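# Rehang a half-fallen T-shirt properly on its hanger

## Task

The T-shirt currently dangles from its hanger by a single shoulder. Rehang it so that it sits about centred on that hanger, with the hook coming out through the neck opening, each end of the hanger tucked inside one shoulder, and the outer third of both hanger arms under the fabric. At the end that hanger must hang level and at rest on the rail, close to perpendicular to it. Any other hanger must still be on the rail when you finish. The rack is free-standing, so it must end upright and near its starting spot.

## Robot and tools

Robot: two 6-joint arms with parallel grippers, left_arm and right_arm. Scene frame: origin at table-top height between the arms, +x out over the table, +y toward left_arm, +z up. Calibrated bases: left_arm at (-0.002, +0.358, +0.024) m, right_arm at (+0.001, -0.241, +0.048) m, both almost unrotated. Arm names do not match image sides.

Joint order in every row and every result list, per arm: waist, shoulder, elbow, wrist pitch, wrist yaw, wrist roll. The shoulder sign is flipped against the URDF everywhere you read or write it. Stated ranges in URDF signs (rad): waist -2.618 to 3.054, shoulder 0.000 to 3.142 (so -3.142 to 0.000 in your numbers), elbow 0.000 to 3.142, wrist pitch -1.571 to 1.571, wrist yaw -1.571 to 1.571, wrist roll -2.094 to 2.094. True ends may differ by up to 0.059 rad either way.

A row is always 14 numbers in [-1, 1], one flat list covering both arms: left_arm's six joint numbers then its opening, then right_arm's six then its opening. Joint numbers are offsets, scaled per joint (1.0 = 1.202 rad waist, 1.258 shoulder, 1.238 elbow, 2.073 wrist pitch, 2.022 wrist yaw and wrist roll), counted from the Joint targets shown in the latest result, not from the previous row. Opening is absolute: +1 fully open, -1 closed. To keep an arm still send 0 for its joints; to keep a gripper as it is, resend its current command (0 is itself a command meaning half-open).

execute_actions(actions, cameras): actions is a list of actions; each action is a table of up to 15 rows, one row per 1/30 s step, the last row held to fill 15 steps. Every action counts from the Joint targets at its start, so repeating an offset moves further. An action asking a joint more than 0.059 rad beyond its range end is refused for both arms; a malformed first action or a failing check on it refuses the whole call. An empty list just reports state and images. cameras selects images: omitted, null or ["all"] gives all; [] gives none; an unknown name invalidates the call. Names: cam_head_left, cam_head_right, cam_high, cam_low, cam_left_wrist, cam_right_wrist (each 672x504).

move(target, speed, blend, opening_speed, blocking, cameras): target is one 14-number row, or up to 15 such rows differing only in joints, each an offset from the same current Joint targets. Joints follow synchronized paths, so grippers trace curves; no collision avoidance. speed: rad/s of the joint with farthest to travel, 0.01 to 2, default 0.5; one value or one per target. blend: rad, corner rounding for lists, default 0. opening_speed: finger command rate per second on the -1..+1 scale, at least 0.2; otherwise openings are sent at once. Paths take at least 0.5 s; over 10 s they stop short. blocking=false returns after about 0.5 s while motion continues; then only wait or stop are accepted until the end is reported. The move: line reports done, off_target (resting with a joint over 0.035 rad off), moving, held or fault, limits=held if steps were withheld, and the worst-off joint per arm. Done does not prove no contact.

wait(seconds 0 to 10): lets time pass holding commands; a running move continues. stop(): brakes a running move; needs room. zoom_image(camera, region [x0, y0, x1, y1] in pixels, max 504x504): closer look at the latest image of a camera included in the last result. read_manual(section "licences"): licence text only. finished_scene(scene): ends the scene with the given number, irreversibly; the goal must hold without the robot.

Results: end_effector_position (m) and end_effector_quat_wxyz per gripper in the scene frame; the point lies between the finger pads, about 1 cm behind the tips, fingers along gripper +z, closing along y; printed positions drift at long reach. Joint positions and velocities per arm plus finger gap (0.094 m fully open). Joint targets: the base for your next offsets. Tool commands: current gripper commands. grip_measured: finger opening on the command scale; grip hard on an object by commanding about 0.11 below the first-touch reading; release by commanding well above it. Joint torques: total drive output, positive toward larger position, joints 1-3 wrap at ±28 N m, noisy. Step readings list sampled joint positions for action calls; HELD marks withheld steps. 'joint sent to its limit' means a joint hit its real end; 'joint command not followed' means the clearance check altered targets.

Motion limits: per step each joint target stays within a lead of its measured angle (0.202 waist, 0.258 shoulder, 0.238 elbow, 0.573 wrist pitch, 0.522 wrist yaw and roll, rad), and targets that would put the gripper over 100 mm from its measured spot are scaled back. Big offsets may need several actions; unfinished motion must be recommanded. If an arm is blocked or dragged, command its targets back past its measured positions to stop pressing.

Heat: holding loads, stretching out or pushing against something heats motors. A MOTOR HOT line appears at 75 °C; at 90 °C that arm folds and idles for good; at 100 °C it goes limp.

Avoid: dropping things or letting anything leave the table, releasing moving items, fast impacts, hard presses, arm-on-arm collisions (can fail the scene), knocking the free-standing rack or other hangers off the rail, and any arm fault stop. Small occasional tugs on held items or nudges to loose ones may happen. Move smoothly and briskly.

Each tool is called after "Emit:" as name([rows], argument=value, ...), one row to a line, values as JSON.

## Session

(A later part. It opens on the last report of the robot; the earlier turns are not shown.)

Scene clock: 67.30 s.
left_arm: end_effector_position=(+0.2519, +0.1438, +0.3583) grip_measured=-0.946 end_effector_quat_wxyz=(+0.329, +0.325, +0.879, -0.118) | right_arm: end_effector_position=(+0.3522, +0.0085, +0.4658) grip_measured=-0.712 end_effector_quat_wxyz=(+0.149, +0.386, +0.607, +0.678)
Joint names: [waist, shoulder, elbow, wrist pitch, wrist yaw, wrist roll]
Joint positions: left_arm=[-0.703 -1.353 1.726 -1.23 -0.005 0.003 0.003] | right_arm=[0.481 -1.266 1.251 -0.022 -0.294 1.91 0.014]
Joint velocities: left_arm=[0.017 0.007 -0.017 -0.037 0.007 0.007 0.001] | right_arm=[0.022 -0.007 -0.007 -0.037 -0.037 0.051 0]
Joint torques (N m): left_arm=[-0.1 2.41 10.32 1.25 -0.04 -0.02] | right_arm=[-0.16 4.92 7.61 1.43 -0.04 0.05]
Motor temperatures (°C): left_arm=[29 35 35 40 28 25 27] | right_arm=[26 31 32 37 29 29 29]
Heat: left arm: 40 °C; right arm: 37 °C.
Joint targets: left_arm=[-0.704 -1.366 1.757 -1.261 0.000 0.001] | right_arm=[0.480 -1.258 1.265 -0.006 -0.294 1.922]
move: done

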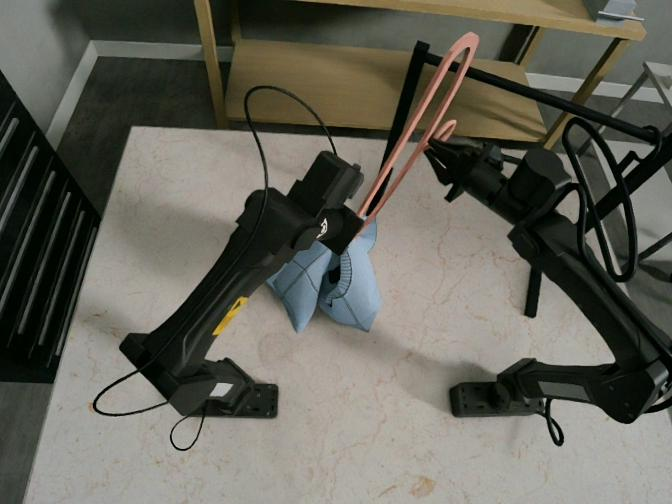

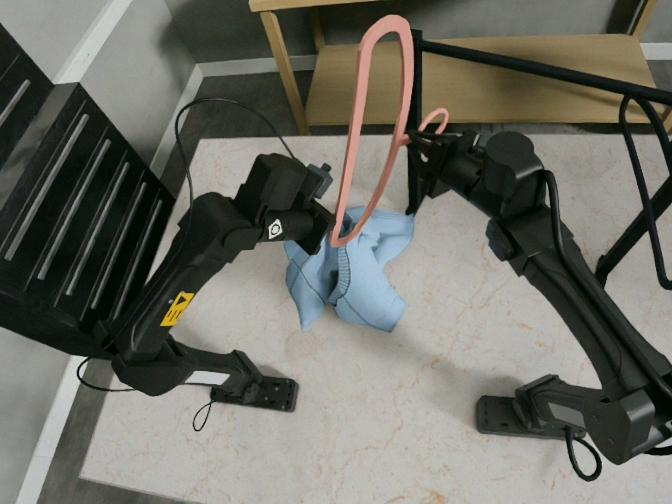

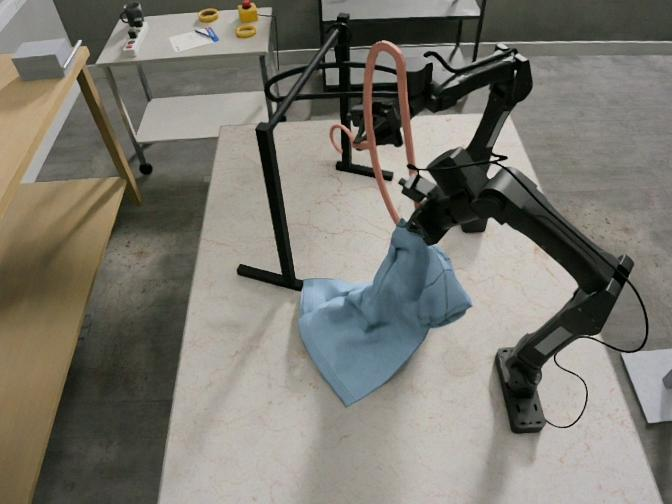

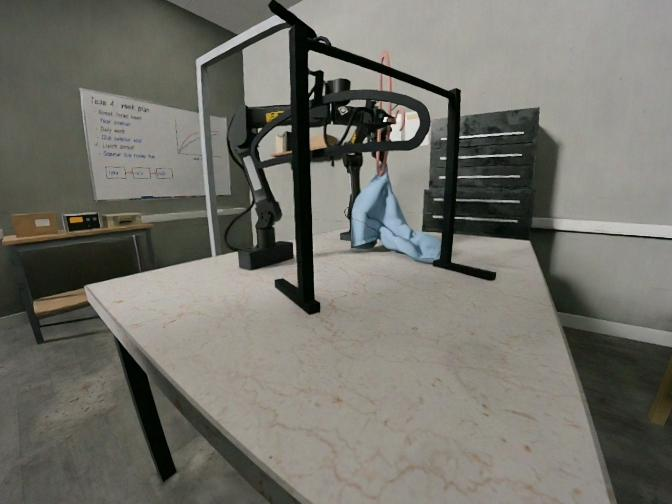

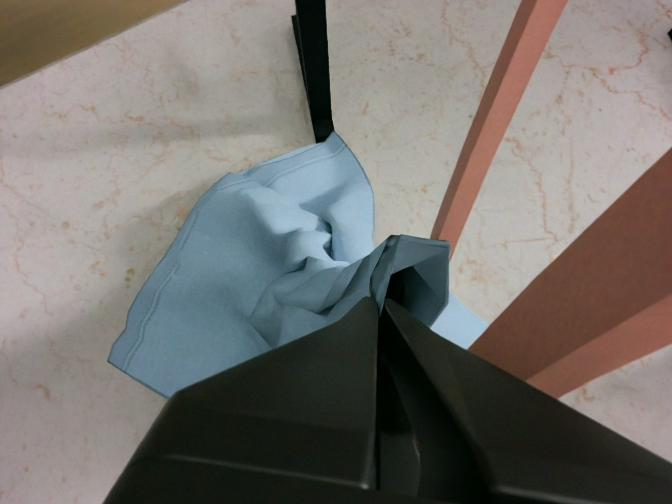

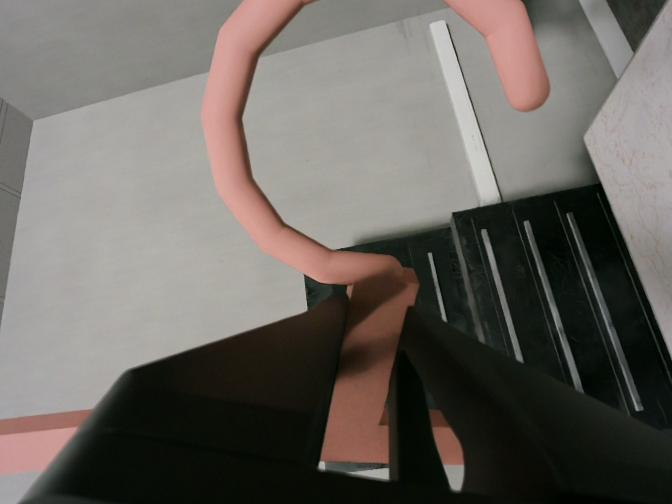

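Emit:
execute_actions(actions=[], cameras=["cam_head_left","cam_head_right","cam_left_wrist","cam_right_wrist"])

Emit:
zoom_image(camera="cam_head_left", region=[200, 100, 500, 400])

Emit:
zoom_image(camera="cam_head_right", region=[200, 100, 500, 400])

Emit:
zoom_image(camera="cam_left_wrist", region=[300, 150, 600, 400])

Scene clock: 68.70 s.
left_arm: end_effector_position=(+0.2517, +0.1440, +0.3580) grip_measured=-0.946 end_effector_quat_wxyz=(+0.328, +0.325, +0.879, -0.118) | right_arm: end_effector_position=(+0.3522, +0.0085, +0.4658) grip_measured=-0.712 end_effector_quat_wxyz=(+0.149, +0.386, +0.607, +0.678)
Joint names: [waist, shoulder, elbow, wrist pitch, wrist yaw, wrist roll]
Joint positions: left_arm=[-0.703 -1.353 1.726 -1.231 -0.005 0.003 0.003] | right_arm=[0.481 -1.266 1.251 -0.022 -0.294 1.91 0.014]
Joint velocities: left_arm=[-0.007 0.002 -0.017 0.037 0.007 -0.022 0] | right_arm=[-0.017 -0.002 -0.012 0.007 -0.007 -0.007 0]
Joint torques (N m): left_arm=[-0.1 2.51 10.56 1.22 -0.05 0] | right_arm=[-0.14 4.92 7.62 1.43 -0.04 0.05]
Motor temperatures (°C): left_arm=[29 35 36 40 28 25 27] | right_arm=[26 31 32 37 29 29 29]
Heat: left arm: 40 °C; right arm: 37 °C.
Joint targets: left_arm=[-0.704 -1.366 1.757 -1.261 0.000 0.001] | right_arm=[0.480 -1.258 1.265 -0.006 -0.294 1.922]
Tool commands: left_gripper/opening=-0.95 right_gripper/opening=-1.0
Images, in order (width x height): cam_head_left 672x504, cam_head_right 672x504, cam_left_wrist 672x504, cam_right_wrist 672x504.

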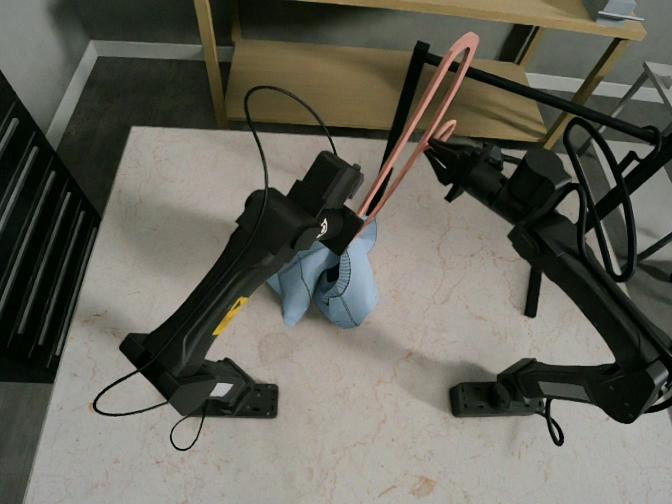

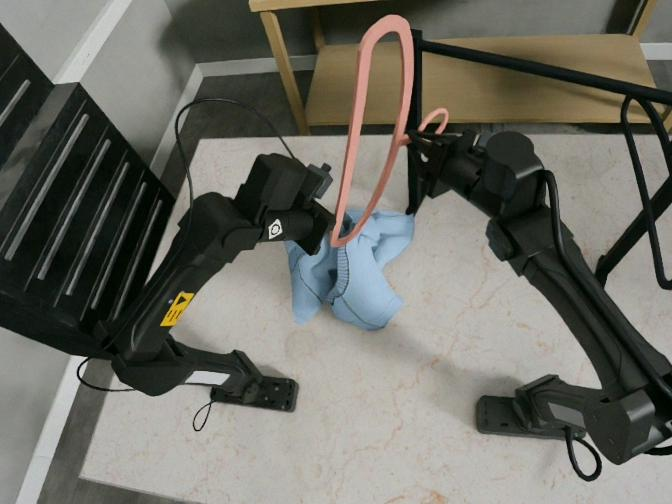

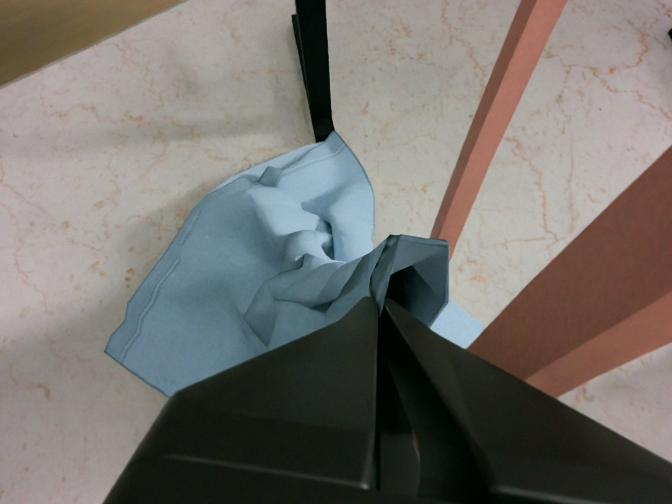

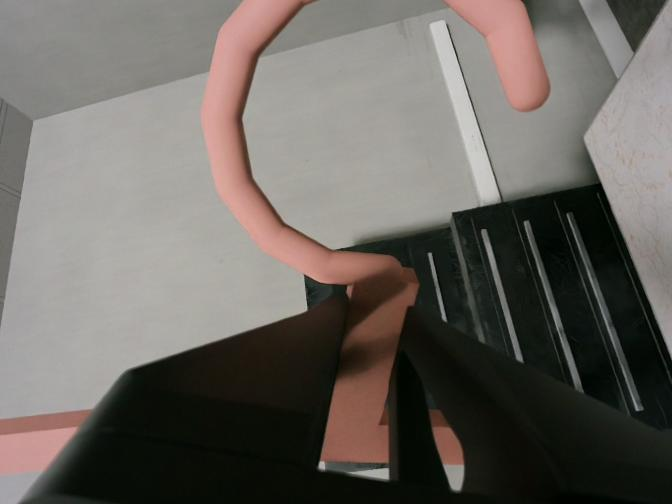

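Scaled by 1.680 from the camera's 672x504 image, which has a finer 960x720 frame.

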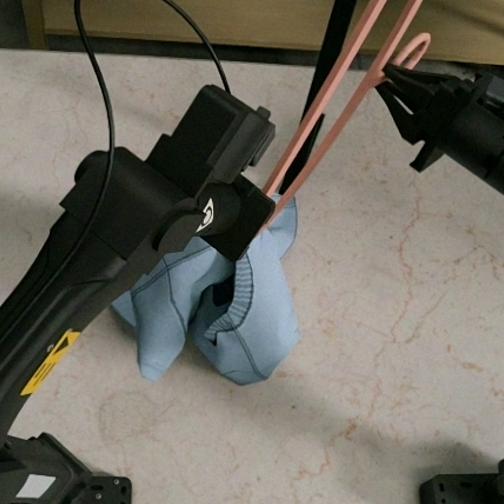

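Scaled by 1.680 from the camera's 672x504 image, which has a finer 960x720 frame.

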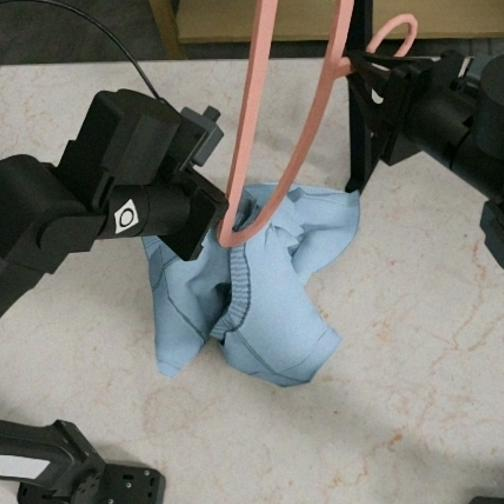

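Scaled by 1.680 from the camera's 672x504 image, which has a finer 960x720 frame.

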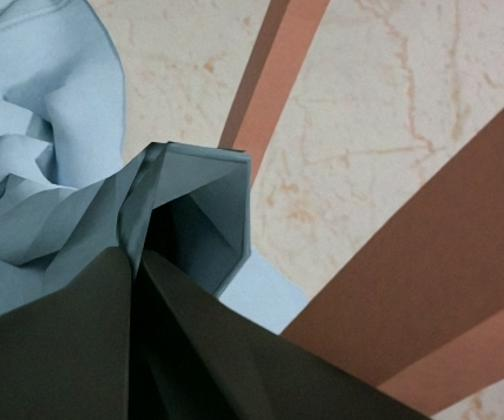

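Emit:
move(target=[0.25,0.064,0.128,0.054,0,0,-0.95,0,0,0,0,0,0,-1], speed=0.4)

Emit:
zoom_image(camera="cam_head_left", region=[180, 100, 480, 400])

Emit:
zoom_image(camera="cam_head_right", region=[180, 100, 480, 400])

Scene clock: 70.63 s.
left_arm: end_effector_position=(+0.2938, +0.2295, +0.4428) grip_measured=-0.946 end_effector_quat_wxyz=(+0.454, +0.182, +0.867, -0.096) | right_arm: end_effector_position=(+0.3533, +0.0073, +0.4658) grip_measured=-0.712 end_effector_quat_wxyz=(+0.152, +0.389, +0.606, +0.677)
Joint names: [waist, shoulder, elbow, wrist pitch, wrist yaw, wrist roll]
Joint positions: left_arm=[-0.407 -1.296 1.891 -1.199 0.004 0.002 0.003] | right_arm=[0.481 -1.266 1.251 -0.022 -0.285 1.91 0.014]
Joint velocities: left_arm=[-0.007 0.012 -0.012 -0.022 -0.037 -0.037 -0.001] | right_arm=[-0.017 0.017 -0.012 -0.081 -0.007 0.081 0.001]
Joint torques (N m): left_arm=[0.28 3.26 9.09 2.26 -0.04 0.02] | right_arm=[-0.14 4.93 7.62 1.43 -0.04 0.05]
Motor temperatures (°C): left_arm=[29 35 36 40 28 25 27] | right_arm=[26 31 32 37 29 29 29]
Heat: left arm: 40 °C; right arm: 37 °C.
Joint targets: left_arm=[-0.404 -1.286 1.915 -1.149 0.000 0.001] | right_arm=[0.480 -1.258 1.265 -0.006 -0.294 1.922]
move: off_target (left_arm); left_arm: the wrist pitch is farthest, 0.050 rad from its target

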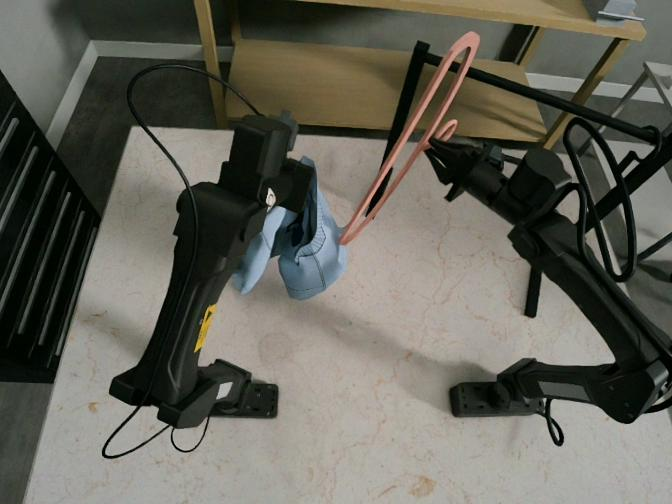

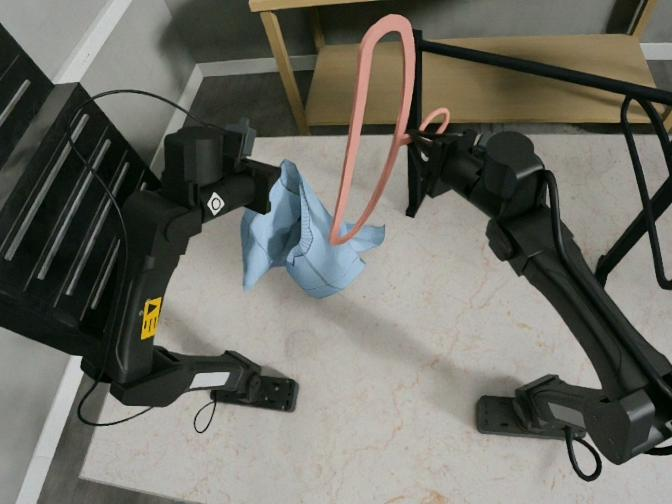

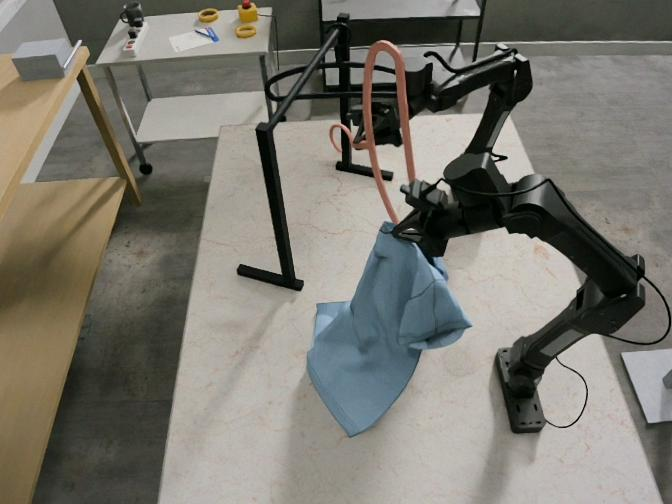

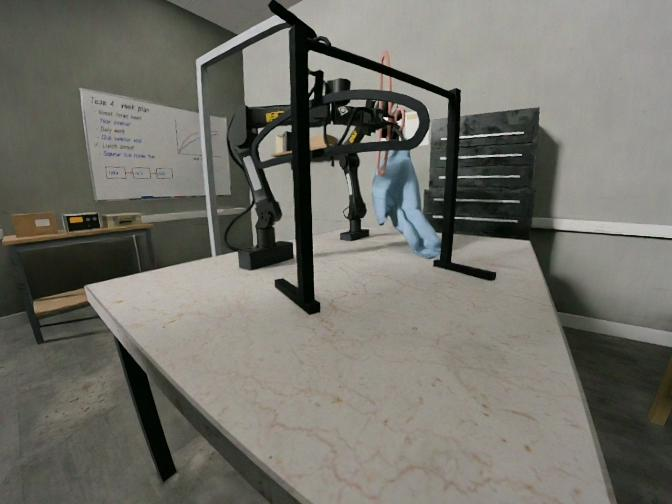

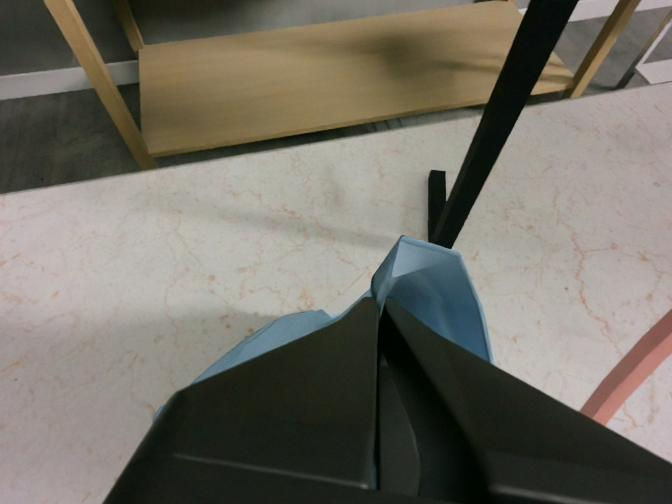

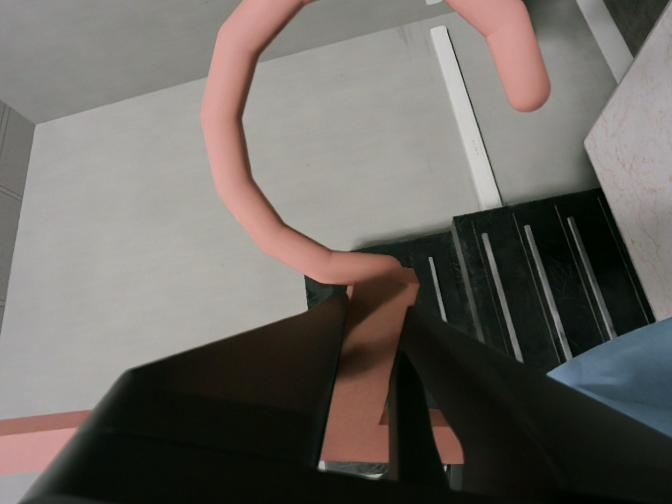

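Scaled by 1.680 from the camera's 672x504 image, which has a finer 960x720 frame.

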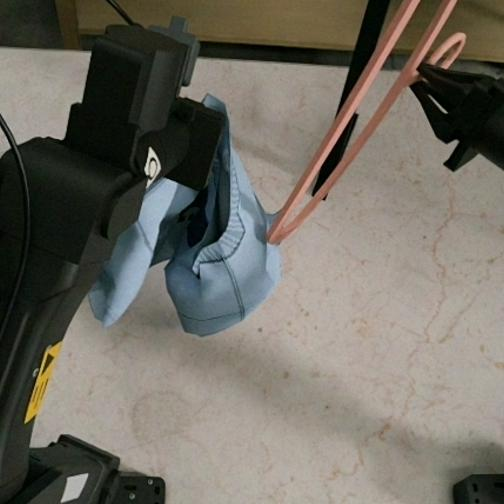

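Scaled by 1.680 from the camera's 672x504 image, which has a finer 960x720 frame.

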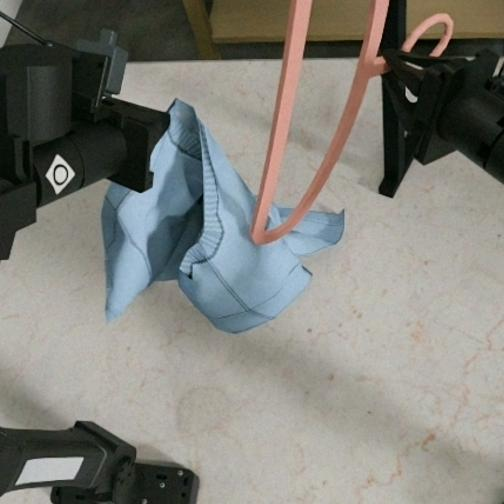

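Emit:
move([
  [0,0,0,0,0,0,-0.95,0,0.451,-0.19,-0.144,0,0,-1],
  [0,0,0,0,0,0,-0.95,-0.25,0.451,-0.19,-0.144,0.145,-0.9506,-1],
], speed=0.7, blend=0.1, cameras=["cam_head_right"])

Emit:
move(target=[0,0,0,0,-0.2,-0.77,-0.95,0,0,0,0,0,0,-1], speed=0.7)

Emit:
zoom_image(camera="cam_head_left", region=[180, 100, 480, 400])

Emit:
zoom_image(camera="cam_head_right", region=[180, 100, 480, 400])

Scene clock: 80.00 s.
left_arm: end_effector_position=(+0.2938, +0.2295, +0.4428) grip_measured=-0.946 end_effector_quat_wxyz=(+0.455, +0.183, +0.866, -0.096) | right_arm: end_effector_position=(+0.2721, -0.1845, +0.4843) grip_measured=-0.710 end_effector_quat_wxyz=(+0.717, -0.069, +0.690, +0.074)
Joint names: [waist, shoulder, elbow, wrist pitch, wrist yaw, wrist roll]
Joint positions: left_arm=[-0.407 -1.296 1.891 -1.199 0.004 0.003 0.003] | right_arm=[0.184 -0.697 1.038 -0.302 -0.006 0.003 0.014]
Joint velocities: left_arm=[-0.007 -0.002 -0.002 0.007 -0.007 -0.037 0] | right_arm=[-0.012 0.012 0.002 -0.037 0.007 0.037 0]
Joint torques (N m): left_arm=[0.21 3.28 9.07 2.23 0.03 0.07] | right_arm=[-0.39 -0.85 5.29 1.27 0.07 -0.11]
Motor temperatures (°C): left_arm=[29 34 35 41 28 25 27] | right_arm=[26 31 32 37 29 29 29]
Heat: left arm: 41 °C; right arm: 37 °C.
Joint targets: left_arm=[-0.404 -1.286 1.915 -1.149 0.000 0.001] | right_arm=[0.179 -0.691 1.030 -0.305 -0.001 -0.001]
move: off_target (left_arm); left_arm: the wrist pitch is farthest, 0.050 rad from its target
Images, in order (width x height): cam_head_right 672x504.

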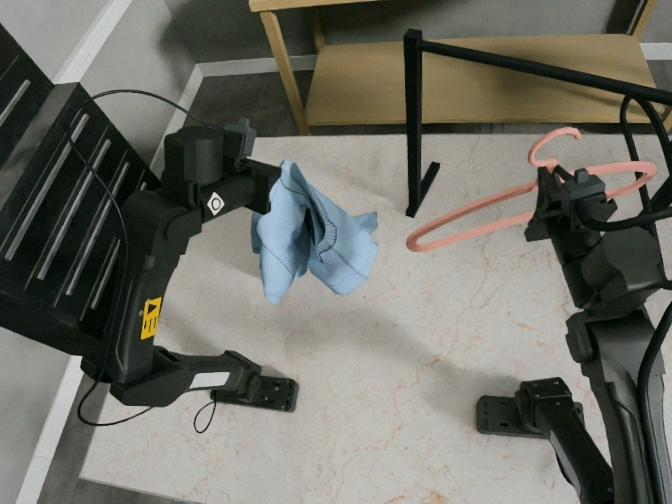

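Scene clock: 83.07 s.
left_arm: end_effector_position=(+0.3117, +0.2945, +0.4512) grip_measured=-0.946 end_effector_quat_wxyz=(+0.393, -0.544, +0.682, -0.289) | right_arm: end_effector_position=(+0.2721, -0.1845, +0.4839) grip_measured=-0.710 end_effector_quat_wxyz=(+0.716, -0.069, +0.690, +0.074)
Joint names: [waist, shoulder, elbow, wrist pitch, wrist yaw, wrist roll]
Joint positions: left_arm=[-0.407 -1.296 1.891 -1.193 -0.379 -1.555 0.003] | right_arm=[0.184 -0.697 1.038 -0.303 -0.006 0.003 0.014]
Joint velocities: left_arm=[-0.002 0.002 -0.007 -0.037 -0.022 -0.066 -0.001] | right_arm=[-0.002 -0.012 -0.002 0.051 -0.037 0.037 0]
Joint torques (N m): left_arm=[0.2 3.43 9.13 2.17 -0.36 0] | right_arm=[-0.38 -0.84 5.29 1.27 0.07 -0.1]
Motor temperatures (°C): left_arm=[29 34 35 42 28 25 27] | right_arm=[26 31 32 37 29 29 29]
Heat: left arm: 42 °C; right arm: 37 °C.
Joint targets: left_arm=[-0.404 -1.286 1.915 -1.149 -0.404 -1.556] | right_arm=[0.179 -0.691 1.030 -0.305 -0.001 -0.001]
move: off_target (left_arm); left_arm: the wrist pitch is farthest, 0.044 rad from its target

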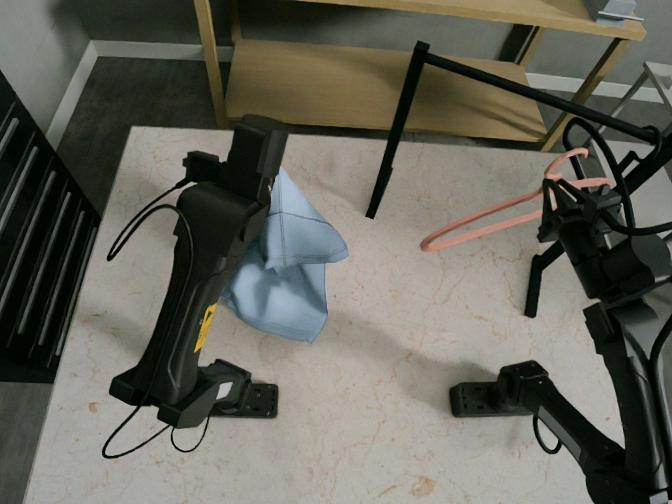

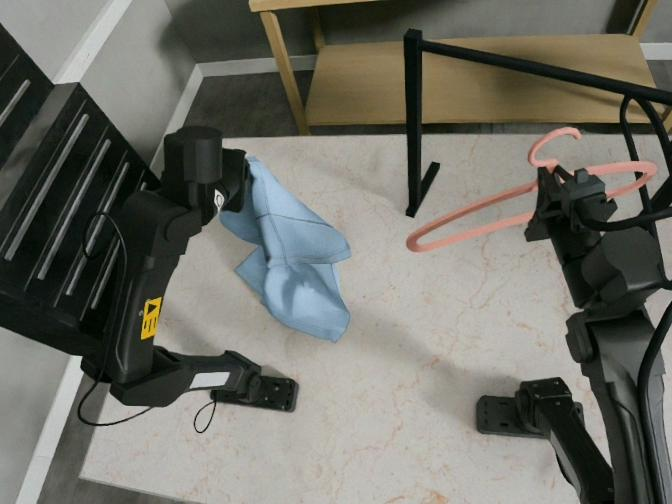

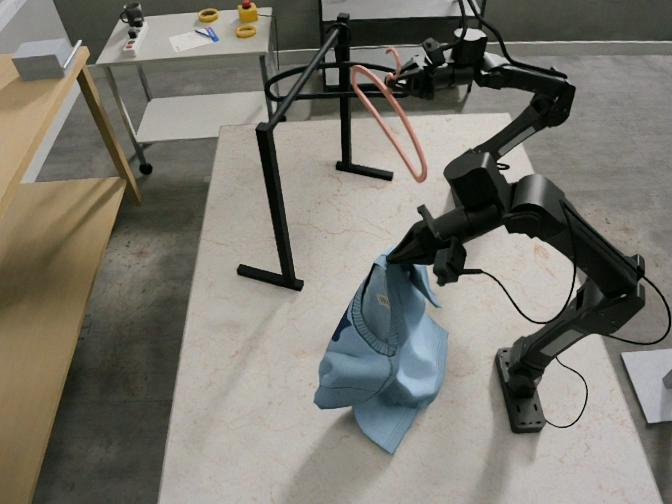

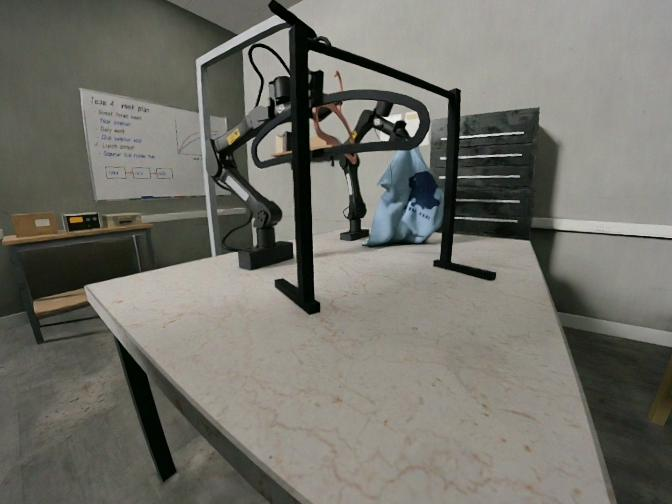

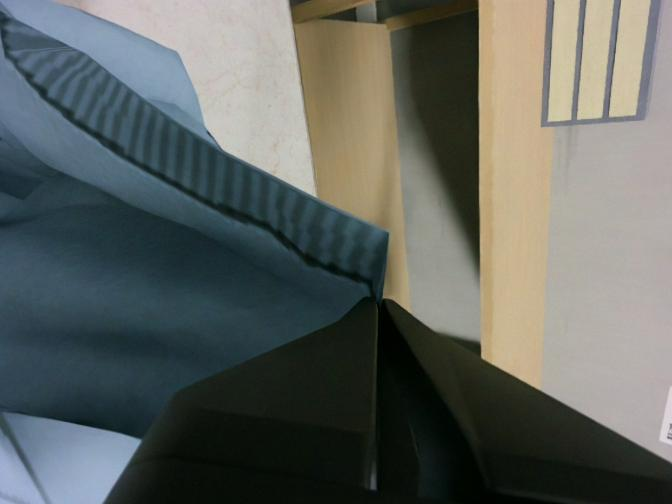

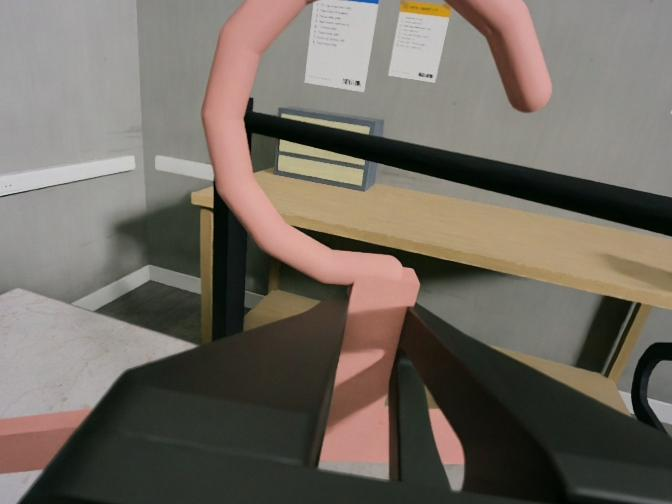

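Scaled by 1.680 from the camera's 672x504 image, which has a finer 960x720 frame.

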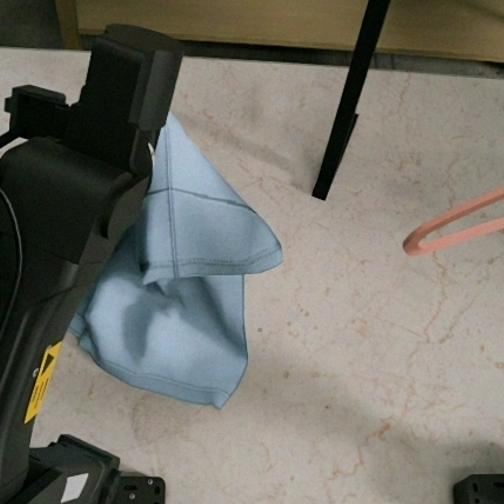

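Scaled by 1.680 from the camera's 672x504 image, which has a finer 960x720 frame.

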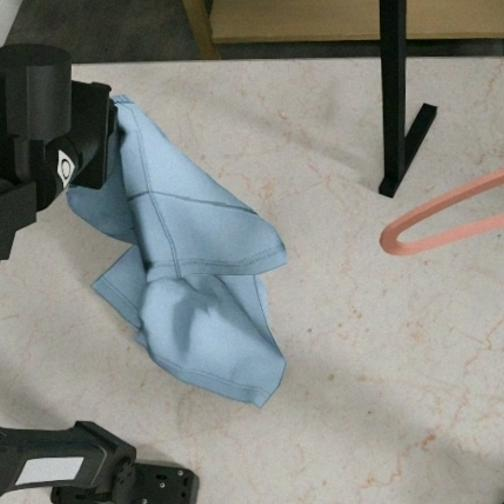

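Emit:
move([
  [0,0,0,0,0,0.75,-0.95,0,0,0,0,0,0,-1],
], speed=0.9, cameras=[])

Emit:
move(target=[0,0,0,0,0,0.7,-0.95,0,0,0,0,0,0,-1], speed=0.9)

Emit:
zoom_image(camera="cam_head_left", region=[180, 100, 480, 400])

Emit:
zoom_image(camera="cam_head_right", region=[180, 100, 480, 400])

Scene clock: 85.93 s.
left_arm: end_effector_position=(+0.3117, +0.2948, +0.4513) grip_measured=-0.946 end_effector_quat_wxyz=(+0.485, +0.071, +0.870, +0.059) | right_arm: end_effector_position=(+0.2721, -0.1845, +0.4839) grip_measured=-0.710 end_effector_quat_wxyz=(+0.716, -0.069, +0.690, +0.074)
Joint names: [waist, shoulder, elbow, wrist pitch, wrist yaw, wrist roll]
Joint positions: left_arm=[-0.407 -1.296 1.891 -1.193 -0.381 -0.044 0.003] | right_arm=[0.184 -0.697 1.038 -0.303 -0.006 0.003 0.014]
Joint velocities: left_arm=[-0.022 0.012 0.022 0.095 -0.081 0.007 0.001] | right_arm=[-0.017 -0.002 -0.017 0.037 -0.007 0.051 -0.002]
Joint torques (N m): left_arm=[0.36 3.15 9.01 2.16 -0.32 0.09] | right_arm=[-0.38 -0.87 5.27 1.26 0.08 -0.1]
Motor temperatures (°C): left_arm=[29 34 35 42 28 25 27] | right_arm=[26 31 31 37 29 29 29]
Heat: left arm: 42 °C; right arm: 37 °C.
Joint targets: left_arm=[-0.404 -1.286 1.915 -1.149 -0.404 -0.040] | right_arm=[0.179 -0.691 1.030 -0.305 -0.001 -0.001]
move: off_target (left_arm); left_arm: the wrist pitch is farthest, 0.044 rad from its target
No camera images: "cameras" was empty.

Scene clock: 88.43 s.
left_arm: end_effector_position=(+0.3118, +0.2953, +0.4514) grip_measured=-0.946 end_effector_quat_wxyz=(+0.328, +0.620, +0.614, +0.362) | right_arm: end_effector_position=(+0.2721, -0.1843, +0.4839) grip_measured=-0.710 end_effector_quat_wxyz=(+0.716, -0.070, +0.690, +0.074)
Joint names: [waist, shoulder, elbow, wrist pitch, wrist yaw, wrist roll]
Joint positions: left_arm=[-0.407 -1.296 1.891 -1.193 -0.384 1.375 0.003] | right_arm=[0.184 -0.697 1.038 -0.303 -0.007 0.003 0.014]
Joint velocities: left_arm=[0.012 -0.002 0.002 -0.051 0.051 0.022 0] | right_arm=[-0.012 0.007 -0.002 -0.007 -0.051 -0.022 0]
Joint torques (N m): left_arm=[0.4 3.38 9.11 2.16 -0.31 0.05] | right_arm=[-0.4 -0.88 5.26 1.27 0.07 -0.1]
Motor temperatures (°C): left_arm=[29 34 35 43 28 25 27] | right_arm=[26 31 31 37 29 29 29]
Heat: left arm: 43 °C; right arm: 37 °C.
Joint targets: left_arm=[-0.404 -1.286 1.915 -1.149 -0.404 1.376] | right_arm=[0.179 -0.691 1.030 -0.305 -0.001 -0.001]
move: off_target (left_arm); left_arm: the wrist pitch is farthest, 0.044 rad from its target

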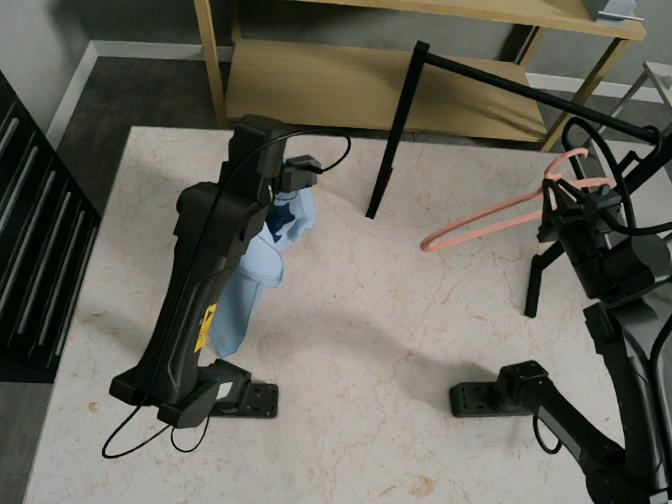

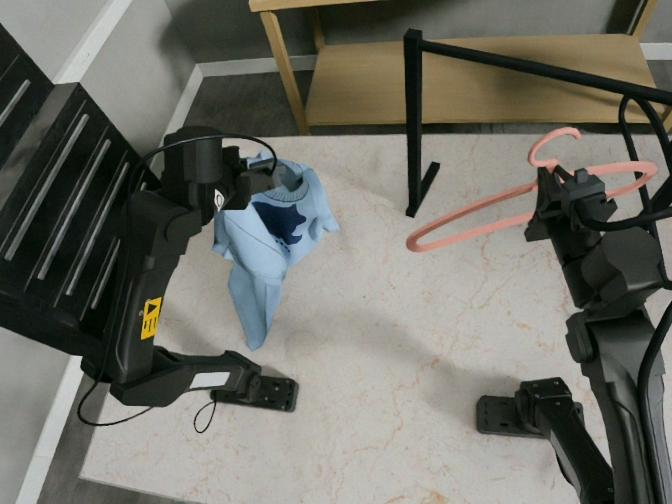

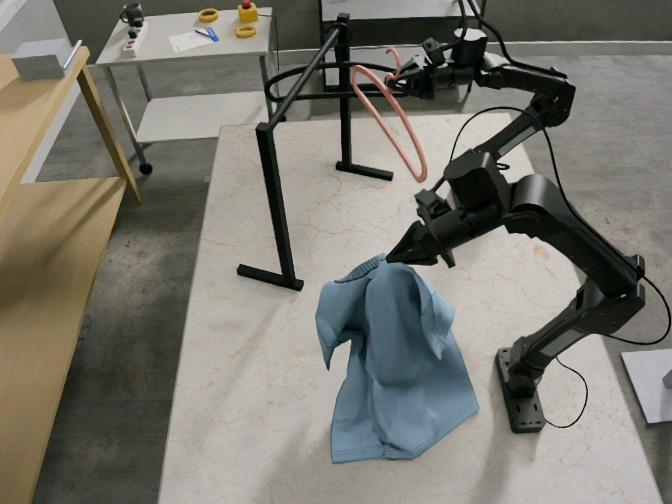

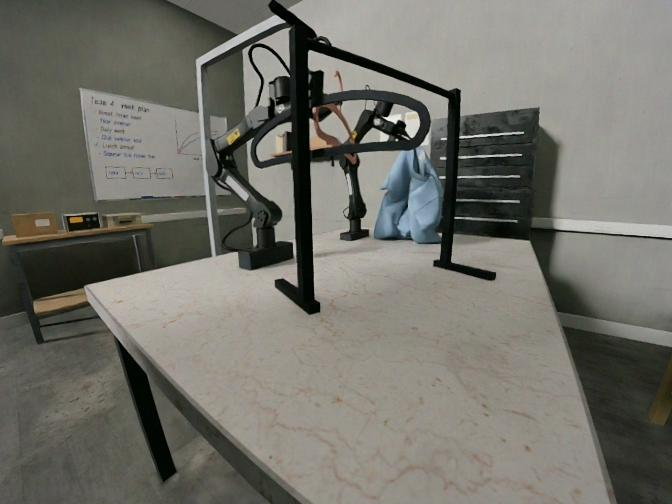

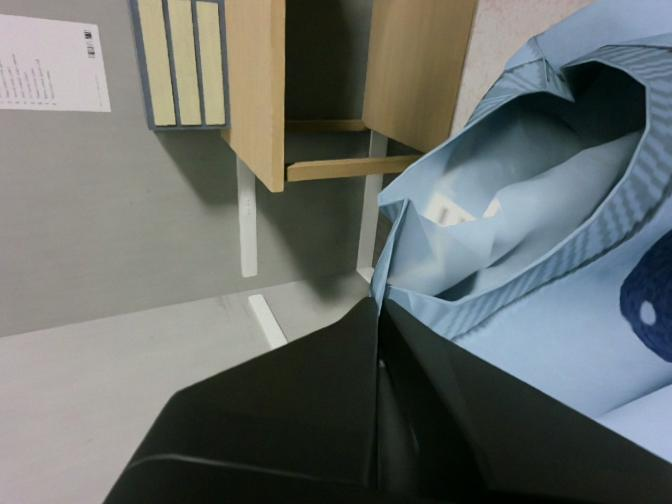

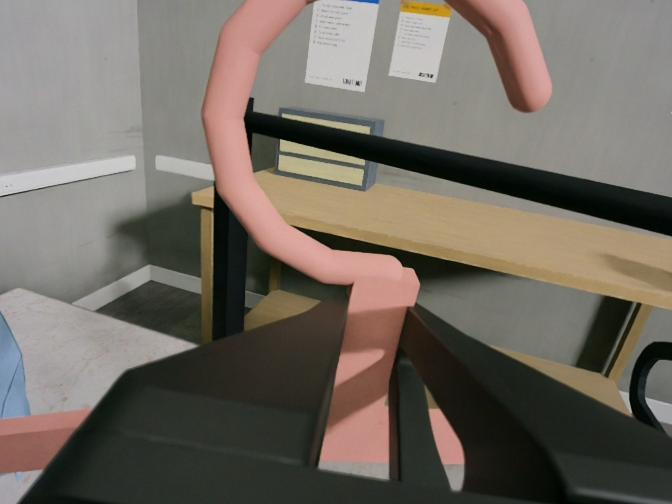

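Scaled by 1.680 from the camera's 672x504 image, which has a finer 960x720 frame.

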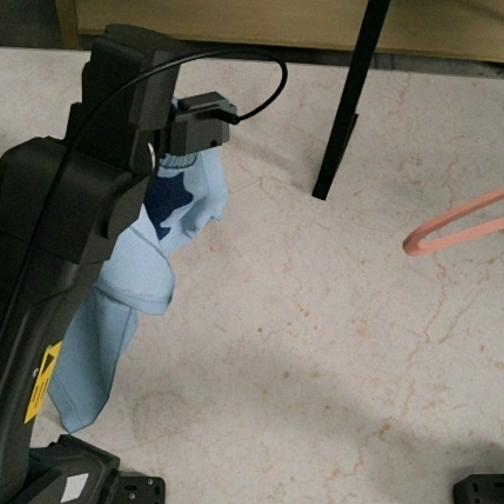

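Scaled by 1.680 from the camera's 672x504 image, which has a finer 960x720 frame.

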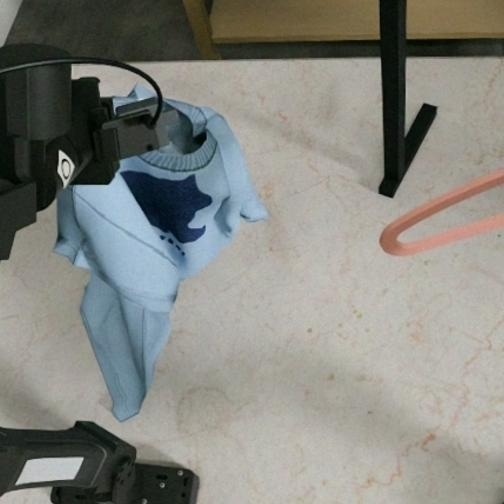

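Emit:
move(target=[-0.121,-0.091,0.117,-0.107,-0.122,0.259,-0.95,0,0,0,0,0,0,-1], speed=0.5)

Emit:
zoom_image(camera="cam_head_right", region=[180, 100, 480, 400])

Scene clock: 94.47 s.
left_arm: end_effector_position=(+0.3075, +0.2922, +0.4590) grip_measured=-0.946 end_effector_quat_wxyz=(+0.141, +0.767, +0.416, +0.468) | right_arm: end_effector_position=(+0.2721, -0.1843, +0.4839) grip_measured=-0.710 end_effector_quat_wxyz=(+0.716, -0.070, +0.690, +0.074)
Joint names: [waist, shoulder, elbow, wrist pitch, wrist yaw, wrist roll]
Joint positions: left_arm=[-0.544 -1.391 2.032 -1.339 -0.623 1.896 0.003] | right_arm=[0.184 -0.697 1.038 -0.303 -0.007 0.003 0.014]
Joint velocities: left_arm=[-0.007 -0.007 0.002 -0.007 -0.081 0.066 -0.001] | right_arm=[-0.007 -0.017 0.007 0.081 -0.037 -0.022 0]
Joint torques (N m): left_arm=[-0.57 2.15 9.13 1.26 -0.53 0.09] | right_arm=[-0.39 -0.87 5.29 1.28 0.07 -0.1]
Motor temperatures (°C): left_arm=[29 34 35 43 28 25 27] | right_arm=[26 31 31 37 29 29 29]
Heat: left arm: 43 °C; right arm: 37 °C.
Joint targets: left_arm=[-0.549 -1.401 2.060 -1.371 -0.651 1.899] | right_arm=[0.179 -0.691 1.030 -0.305 -0.001 -0.001]
move: done

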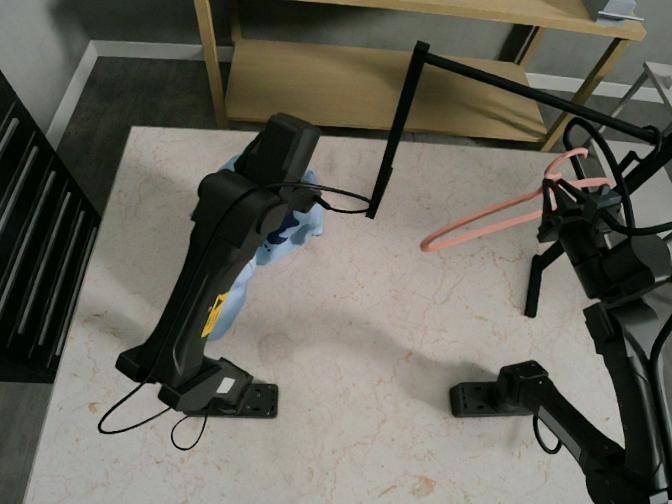

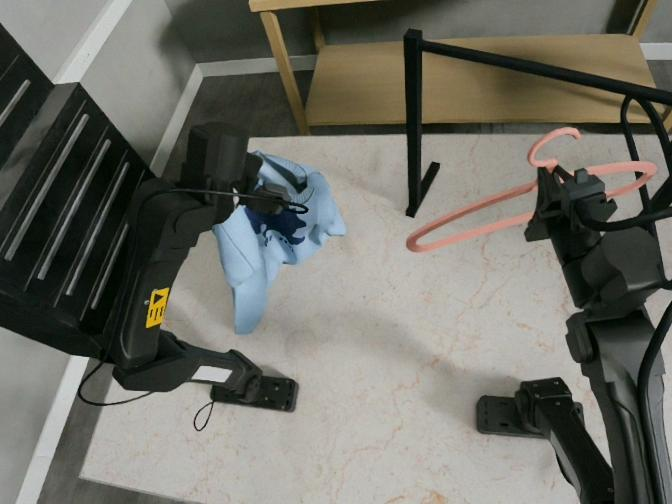

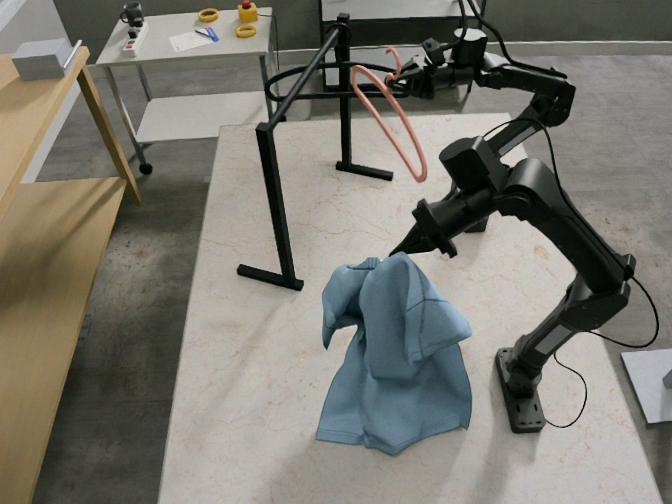

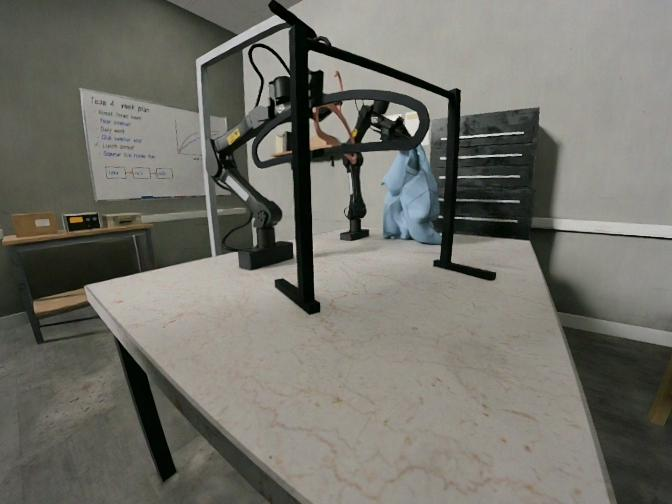

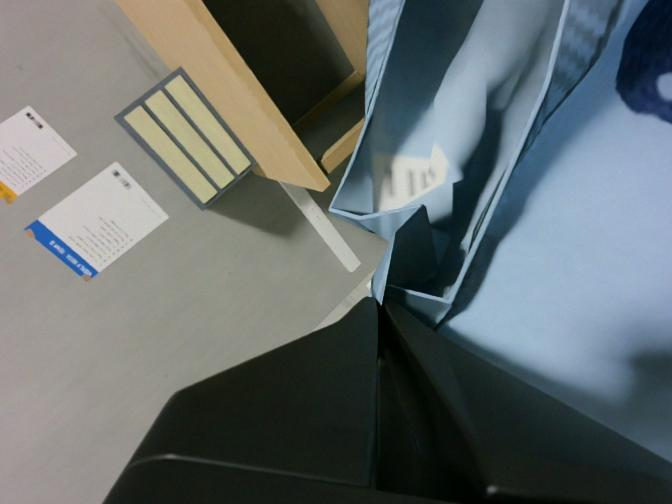

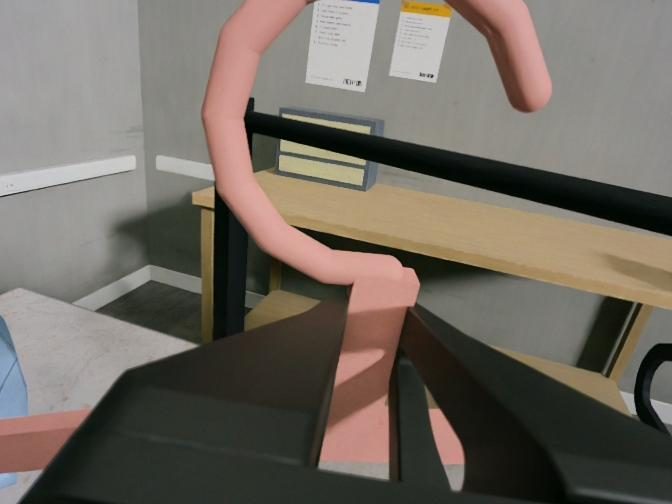

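Scaled by 1.680 from the camera's 672x504 image, which has a finer 960x720 frame.

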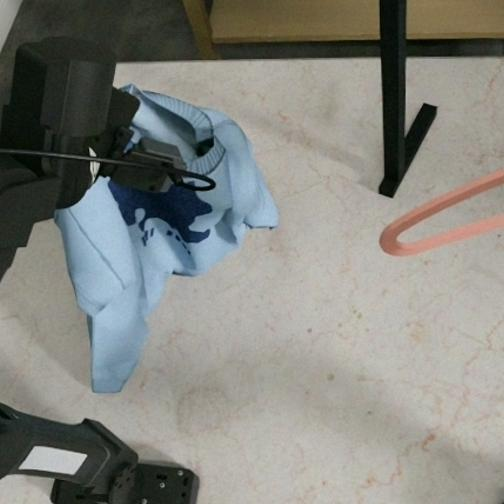

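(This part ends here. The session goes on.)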